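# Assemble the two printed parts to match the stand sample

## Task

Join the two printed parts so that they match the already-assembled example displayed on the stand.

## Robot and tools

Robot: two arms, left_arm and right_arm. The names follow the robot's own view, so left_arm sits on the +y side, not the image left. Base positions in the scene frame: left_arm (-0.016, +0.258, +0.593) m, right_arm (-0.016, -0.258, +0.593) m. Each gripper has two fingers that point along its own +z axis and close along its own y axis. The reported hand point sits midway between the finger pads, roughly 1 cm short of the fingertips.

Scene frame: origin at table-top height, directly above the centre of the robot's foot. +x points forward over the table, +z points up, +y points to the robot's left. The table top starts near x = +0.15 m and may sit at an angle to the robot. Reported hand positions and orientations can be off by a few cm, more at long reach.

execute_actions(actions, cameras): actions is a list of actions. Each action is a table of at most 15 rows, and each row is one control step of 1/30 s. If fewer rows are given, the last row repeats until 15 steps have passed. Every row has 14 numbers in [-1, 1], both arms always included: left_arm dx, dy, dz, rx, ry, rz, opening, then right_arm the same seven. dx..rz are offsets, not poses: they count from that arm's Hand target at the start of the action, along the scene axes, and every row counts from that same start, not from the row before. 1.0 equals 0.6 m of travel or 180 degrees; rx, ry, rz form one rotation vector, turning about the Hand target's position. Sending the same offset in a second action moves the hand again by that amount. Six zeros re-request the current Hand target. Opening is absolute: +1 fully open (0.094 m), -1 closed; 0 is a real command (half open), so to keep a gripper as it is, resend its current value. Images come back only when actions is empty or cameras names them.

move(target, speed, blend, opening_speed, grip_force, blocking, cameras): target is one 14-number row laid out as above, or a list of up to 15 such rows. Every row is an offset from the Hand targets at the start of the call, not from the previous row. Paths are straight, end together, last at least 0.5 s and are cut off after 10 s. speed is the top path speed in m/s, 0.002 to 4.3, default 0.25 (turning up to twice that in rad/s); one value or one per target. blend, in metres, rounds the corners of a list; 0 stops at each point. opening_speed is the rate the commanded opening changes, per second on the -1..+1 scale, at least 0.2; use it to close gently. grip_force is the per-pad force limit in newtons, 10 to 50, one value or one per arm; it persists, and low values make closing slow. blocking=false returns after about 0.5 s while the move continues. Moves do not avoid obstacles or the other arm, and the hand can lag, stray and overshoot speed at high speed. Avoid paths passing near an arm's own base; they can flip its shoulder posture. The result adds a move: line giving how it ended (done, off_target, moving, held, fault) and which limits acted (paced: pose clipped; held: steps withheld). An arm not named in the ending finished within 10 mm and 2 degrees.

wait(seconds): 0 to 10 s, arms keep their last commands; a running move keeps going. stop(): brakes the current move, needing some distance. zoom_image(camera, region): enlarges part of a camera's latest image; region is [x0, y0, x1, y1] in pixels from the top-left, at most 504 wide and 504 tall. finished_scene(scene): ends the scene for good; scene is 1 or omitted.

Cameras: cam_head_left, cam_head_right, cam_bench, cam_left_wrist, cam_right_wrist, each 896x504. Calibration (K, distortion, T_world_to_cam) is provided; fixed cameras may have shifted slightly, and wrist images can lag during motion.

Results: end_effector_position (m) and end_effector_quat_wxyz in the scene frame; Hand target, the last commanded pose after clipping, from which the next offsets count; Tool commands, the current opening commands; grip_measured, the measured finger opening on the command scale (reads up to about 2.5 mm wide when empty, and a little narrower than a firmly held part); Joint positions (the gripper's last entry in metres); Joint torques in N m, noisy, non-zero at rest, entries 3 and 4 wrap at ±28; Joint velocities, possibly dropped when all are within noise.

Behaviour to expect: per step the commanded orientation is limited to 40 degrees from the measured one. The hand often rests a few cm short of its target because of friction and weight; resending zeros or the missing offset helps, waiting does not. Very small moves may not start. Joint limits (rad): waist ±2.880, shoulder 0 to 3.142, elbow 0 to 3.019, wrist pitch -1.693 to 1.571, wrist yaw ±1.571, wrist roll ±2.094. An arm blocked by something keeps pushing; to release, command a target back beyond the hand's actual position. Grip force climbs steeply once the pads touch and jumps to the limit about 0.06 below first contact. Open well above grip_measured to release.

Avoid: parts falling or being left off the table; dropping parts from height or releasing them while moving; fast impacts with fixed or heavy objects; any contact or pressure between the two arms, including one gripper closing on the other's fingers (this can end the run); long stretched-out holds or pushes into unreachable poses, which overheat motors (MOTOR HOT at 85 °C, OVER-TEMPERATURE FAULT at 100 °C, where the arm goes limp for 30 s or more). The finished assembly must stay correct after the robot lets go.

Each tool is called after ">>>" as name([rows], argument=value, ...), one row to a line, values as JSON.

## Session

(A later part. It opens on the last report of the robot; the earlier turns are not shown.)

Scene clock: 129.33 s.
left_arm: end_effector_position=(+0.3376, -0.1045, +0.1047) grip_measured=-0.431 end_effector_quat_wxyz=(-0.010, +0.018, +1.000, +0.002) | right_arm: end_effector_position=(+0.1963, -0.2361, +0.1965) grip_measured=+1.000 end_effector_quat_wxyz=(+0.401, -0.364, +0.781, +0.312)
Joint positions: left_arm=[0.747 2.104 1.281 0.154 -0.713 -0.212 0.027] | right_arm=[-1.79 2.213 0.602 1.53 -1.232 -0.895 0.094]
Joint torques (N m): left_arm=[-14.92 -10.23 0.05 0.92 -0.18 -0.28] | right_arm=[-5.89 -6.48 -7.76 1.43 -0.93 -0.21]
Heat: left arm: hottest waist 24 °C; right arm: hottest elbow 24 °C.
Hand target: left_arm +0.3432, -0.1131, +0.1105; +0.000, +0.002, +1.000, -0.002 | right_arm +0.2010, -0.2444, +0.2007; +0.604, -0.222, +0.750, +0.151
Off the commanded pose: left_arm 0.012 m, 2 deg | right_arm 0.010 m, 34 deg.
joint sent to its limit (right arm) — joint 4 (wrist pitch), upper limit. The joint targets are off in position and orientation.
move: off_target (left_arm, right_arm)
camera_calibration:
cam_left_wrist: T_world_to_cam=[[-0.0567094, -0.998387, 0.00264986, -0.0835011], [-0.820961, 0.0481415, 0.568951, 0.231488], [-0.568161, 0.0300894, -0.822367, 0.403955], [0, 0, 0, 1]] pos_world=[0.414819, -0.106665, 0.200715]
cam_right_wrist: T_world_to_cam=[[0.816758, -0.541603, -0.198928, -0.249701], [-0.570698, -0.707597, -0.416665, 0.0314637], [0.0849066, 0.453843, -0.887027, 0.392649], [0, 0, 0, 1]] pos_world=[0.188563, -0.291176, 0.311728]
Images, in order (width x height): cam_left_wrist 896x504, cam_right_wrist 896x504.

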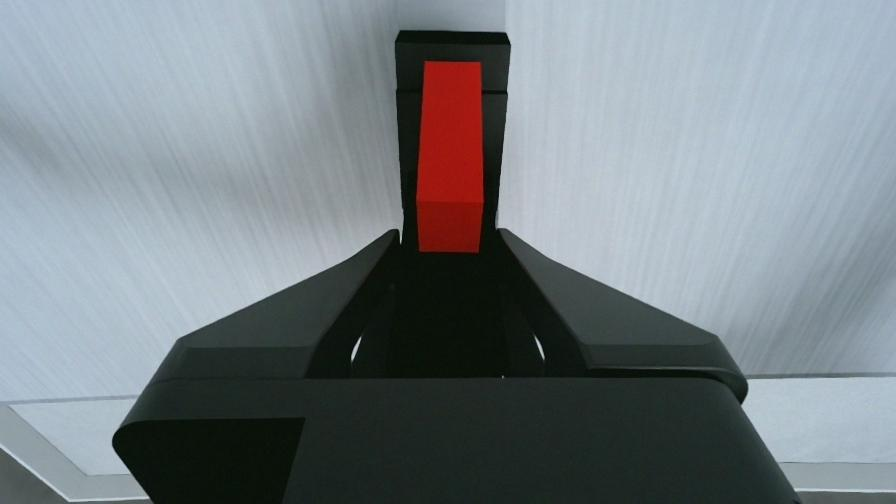

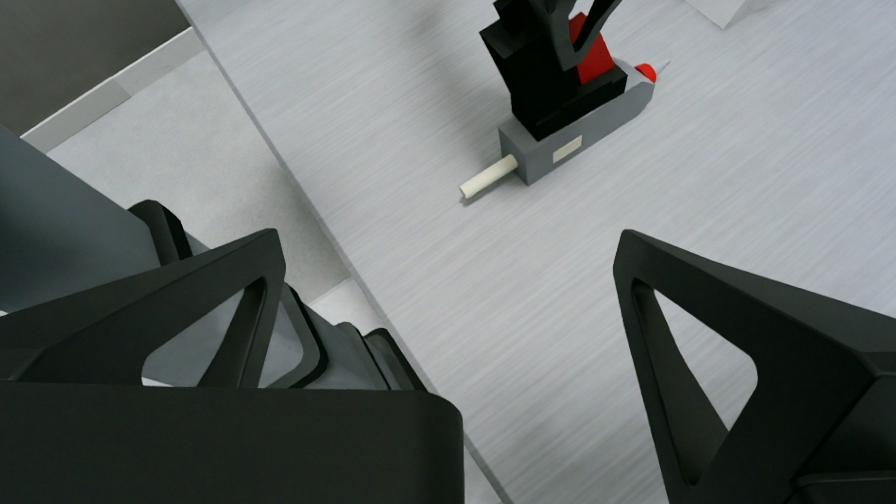

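>>> move(target=[0,-0.006,0,0,0,0.02,-0.7,0,0,0,0,0,0,1], cameras=["cam_left_wrist","cam_right_wrist"], speed=0.05)

>>> zoom_image(camera="cam_right_wrist", region=[470, 0, 680, 190])

Scene clock: 131.27 s.
left_arm: end_effector_position=(+0.3389, -0.1071, +0.1049) grip_measured=-0.431 end_effector_quat_wxyz=(-0.009, -0.016, +1.000, +0.002) | right_arm: end_effector_position=(+0.1963, -0.2361, +0.1965) grip_measured=+1.000 end_effector_quat_wxyz=(+0.401, -0.364, +0.781, +0.312)
Joint positions: left_arm=[0.744 2.107 1.287 0.154 -0.716 -0.28 0.027] | right_arm=[-1.79 2.213 0.602 1.53 -1.232 -0.895 0.094]
Joint torques (N m): left_arm=[-14.74 -10.05 0.36 0.85 -0.2 -0.24] | right_arm=[-5.83 -6.48 -7.77 1.43 -0.93 -0.21]
Heat: left arm: hottest waist 24 °C; right arm: hottest elbow 24 °C.
Hand target: left_arm +0.3432, -0.1167, +0.1105; +0.000, -0.029, +1.000, -0.002 | right_arm +0.2010, -0.2444, +0.2007; +0.604, -0.222, +0.750, +0.151
Off the commanded pose: left_arm 0.012 m, 2 deg | right_arm 0.010 m, 34 deg.
joint sent to its limit (right arm) — joint 4 (wrist pitch), upper limit. The joint targets are off in position and orientation.
move: off_target (left_arm, right_arm)
camera_calibration:
cam_left_wrist: T_world_to_cam=[[0.011285, -0.999935, 0.00148933, -0.109011], [-0.824572, -0.00846333, 0.565694, 0.228234], [-0.565645, -0.00761192, -0.824614, 0.400262], [0, 0, 0, 1]] pos_world=[0.415832, -0.104026, 0.201113]
cam_right_wrist: T_world_to_cam=[[0.816758, -0.541603, -0.198928, -0.249701], [-0.570698, -0.707597, -0.416665, 0.0314637], [0.0849066, 0.453843, -0.887027, 0.392649], [0, 0, 0, 1]] pos_world=[0.188563, -0.291176, 0.311728]
Images, in order (width x height): cam_left_wrist 896x504, cam_right_wrist 896x504.

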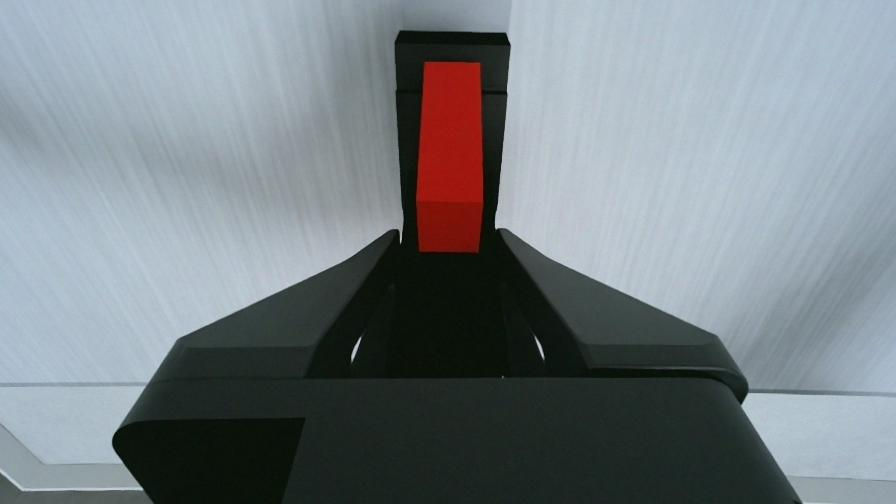

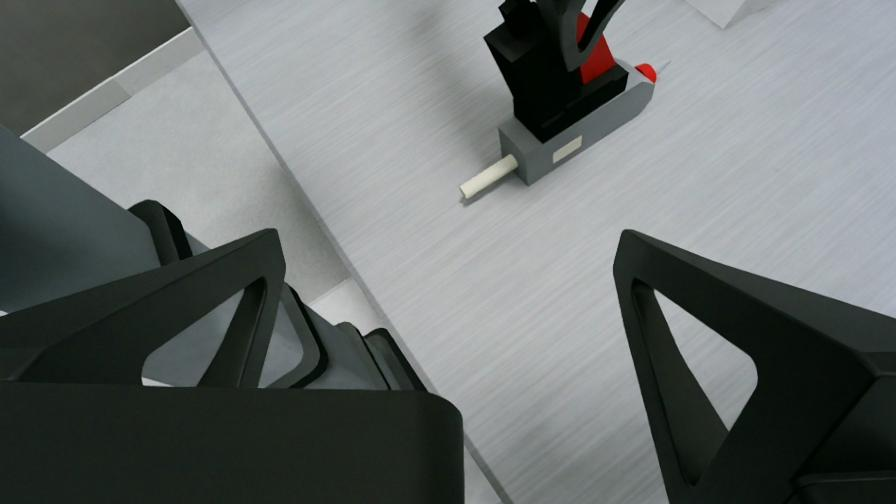

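Scaled by 2.400 from the camera's 896x504 image, which has a finer 1280x720 frame.

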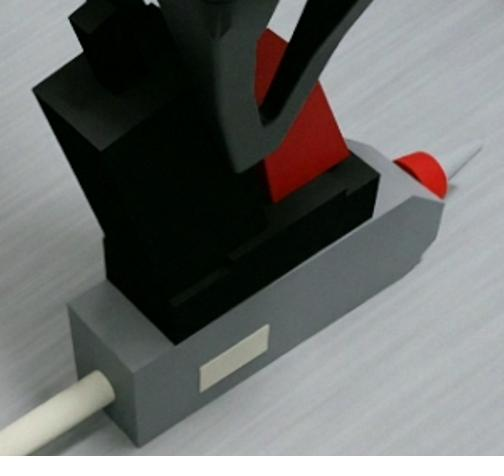

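>>> move([
  [0,0.006,0,0,0,0,-0.6,0,0,0,0,0,0,1],
  [0,0.006,0,0,0,0,0.8,0,0,0,0,0,0,1],
], cameras=["cam_left_wrist","cam_right_wrist"], opening_speed=0.35, speed=0.03)

>>> zoom_image(camera="cam_right_wrist", region=[470, 0, 680, 190])

Scene clock: 138.33 s.
left_arm: end_effector_position=(+0.3389, -0.1071, +0.1049) grip_measured=+0.797 end_effector_quat_wxyz=(-0.009, -0.016, +1.000, +0.002) | right_arm: end_effector_position=(+0.1963, -0.2361, +0.1965) grip_measured=+1.000 end_effector_quat_wxyz=(+0.401, -0.364, +0.781, +0.312)
Joint positions: left_arm=[0.744 2.107 1.287 0.154 -0.716 -0.28 0.084] | right_arm=[-1.79 2.213 0.602 1.53 -1.232 -0.895 0.094]
Joint torques (N m): left_arm=[-15.09 -10.46 -0.32 0.99 -0.12 -0.2] | right_arm=[-5.77 -6.53 -7.79 1.42 -0.93 -0.22]
Heat: left arm: hottest waist 24 °C; right arm: hottest elbow 24 °C.
Hand target: left_arm +0.3432, -0.1131, +0.1105; +0.000, -0.029, +1.000, -0.002 | right_arm +0.2010, -0.2444, +0.2007; +0.604, -0.222, +0.750, +0.151
Off the commanded pose: left_arm 0.009 m, 2 deg | right_arm 0.010 m, 34 deg.
joint sent to its limit (right arm) — joint 4 (wrist pitch), upper limit. The joint targets are off in position and orientation.
move: off_target (right_arm)
camera_calibration:
cam_left_wrist: T_world_to_cam=[[0.011285, -0.999935, 0.00148933, -0.109011], [-0.824572, -0.00846333, 0.565694, 0.228234], [-0.565645, -0.00761192, -0.824614, 0.400262], [0, 0, 0, 1]] pos_world=[0.415832, -0.104026, 0.201113]
cam_right_wrist: T_world_to_cam=[[0.816758, -0.541603, -0.198928, -0.249701], [-0.570698, -0.707597, -0.416665, 0.0314637], [0.0849066, 0.453843, -0.887027, 0.392649], [0, 0, 0, 1]] pos_world=[0.188563, -0.291176, 0.311728]
Images, in order (width x height): cam_left_wrist 896x504, cam_right_wrist 896x504.

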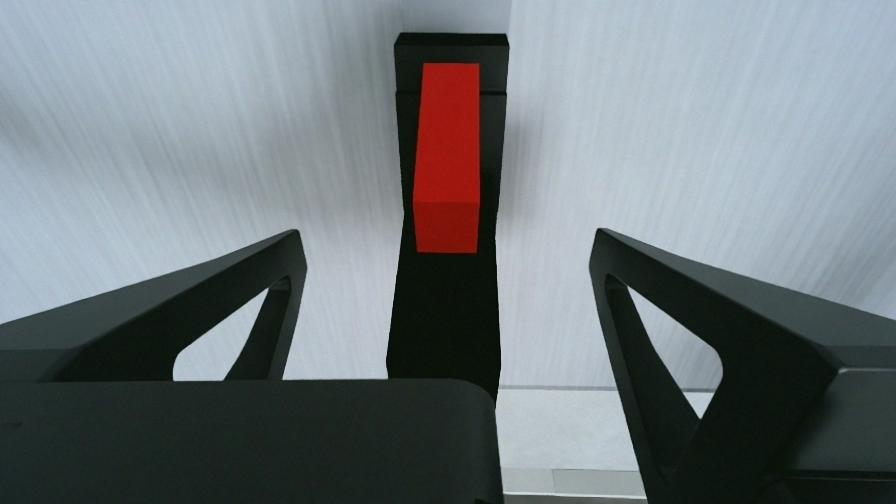

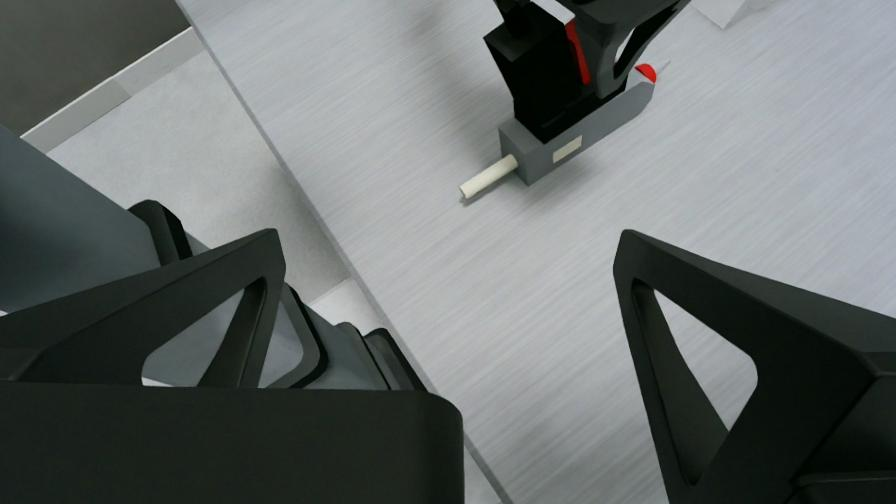

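Scaled by 2.400 from the camera's 896x504 image, which has a finer 1280x720 frame.

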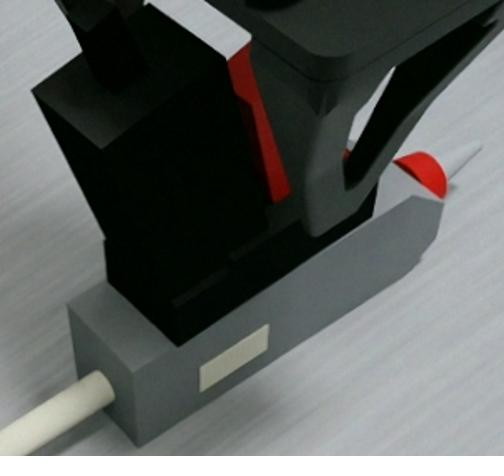

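Straight up now, in steps; waist friction may shift y, fingers have ±25 mm room.

>>> move(target=[0,0,0.22,0,0,0,0.8,0,0,0,0,0,0,1], cameras=["cam_left_wrist","cam_right_wrist"], speed=0.08)

>>> zoom_image(camera="cam_right_wrist", region=[470, 0, 680, 190])

>>> zoom_image(camera="cam_right_wrist", region=[490, 80, 670, 190])

Scene clock: 141.27 s.
left_arm: end_effector_position=(+0.3416, -0.1092, +0.2287) grip_measured=+0.797 end_effector_quat_wxyz=(-0.004, -0.024, +1.000, +0.003) | right_arm: end_effector_position=(+0.1963, -0.2361, +0.1965) grip_measured=+1.000 end_effector_quat_wxyz=(+0.401, -0.364, +0.781, +0.312)
Joint positions: left_arm=[0.586 1.876 1.098 0.021 -0.84 -0.433 0.084] | right_arm=[-1.79 2.213 0.602 1.53 -1.232 -0.895 0.094]
Joint torques (N m): left_arm=[-15.56 -11.11 -0.39 -0.13 -0.27 -0.2] | right_arm=[-5.89 -6.59 -7.76 1.4 -0.93 -0.21]
Heat: left arm: hottest waist 25 °C; right arm: hottest elbow 24 °C.
Hand target: left_arm +0.3432, -0.1131, +0.2425; +0.000, -0.029, +1.000, -0.002 | right_arm +0.2010, -0.2444, +0.2007; +0.604, -0.222, +0.750, +0.151
Off the commanded pose: left_arm 0.014 m, 1 deg | right_arm 0.010 m, 34 deg.
joint sent to its limit (right arm) — joint 4 (wrist pitch), upper limit. The joint targets are off in position and orientation.
move: off_target (left_arm, right_arm)
camera_calibration:
cam_left_wrist: T_world_to_cam=[[0.0278, -0.999613, -0.000210016, -0.116636], [-0.82941, -0.0231837, 0.558159, 0.162125], [-0.557948, -0.0153426, -0.829734, 0.501513], [0, 0, 0, 1]] pos_world=[0.417529, -0.105138, 0.325607]
cam_right_wrist: T_world_to_cam=[[0.816758, -0.541603, -0.198928, -0.249701], [-0.570698, -0.707597, -0.416665, 0.0314637], [0.0849066, 0.453843, -0.887027, 0.392649], [0, 0, 0, 1]] pos_world=[0.188563, -0.291176, 0.311728]
Images, in order (width x height): cam_left_wrist 896x504, cam_right_wrist 896x504.

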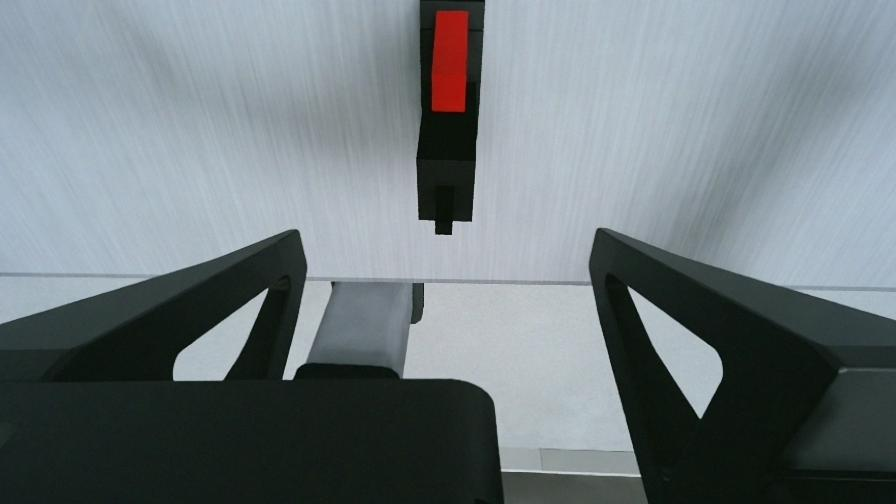

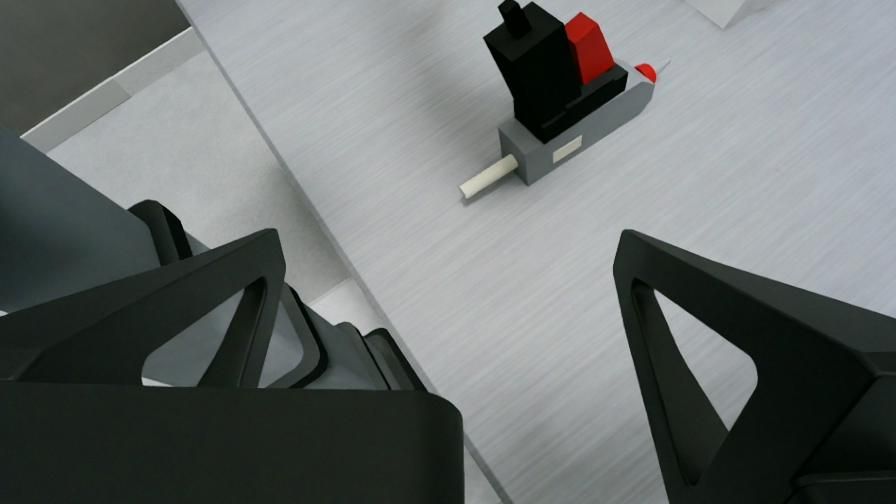

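Scaled by 2.400 from the camera's 896x504 image, which has a finer 1280x720 frame.

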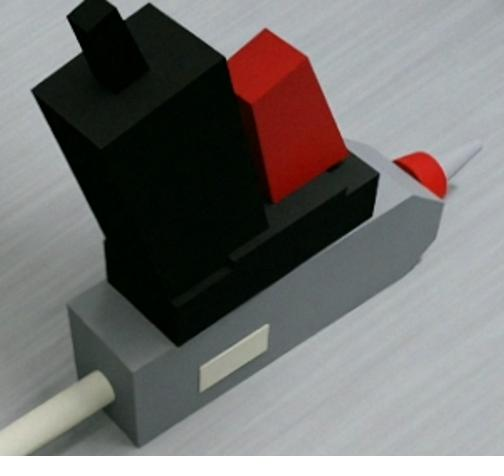

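Scaled by 2.800 from the camera's 896x504 image, which has a finer 1280x720 frame.

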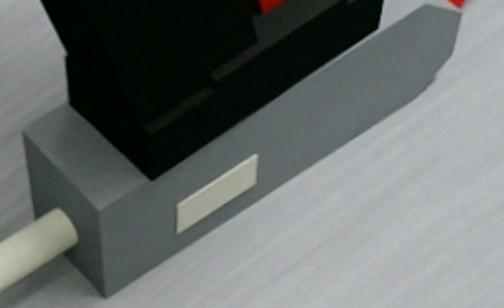

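>>> finished_scene()

The scene is finished: the task was done.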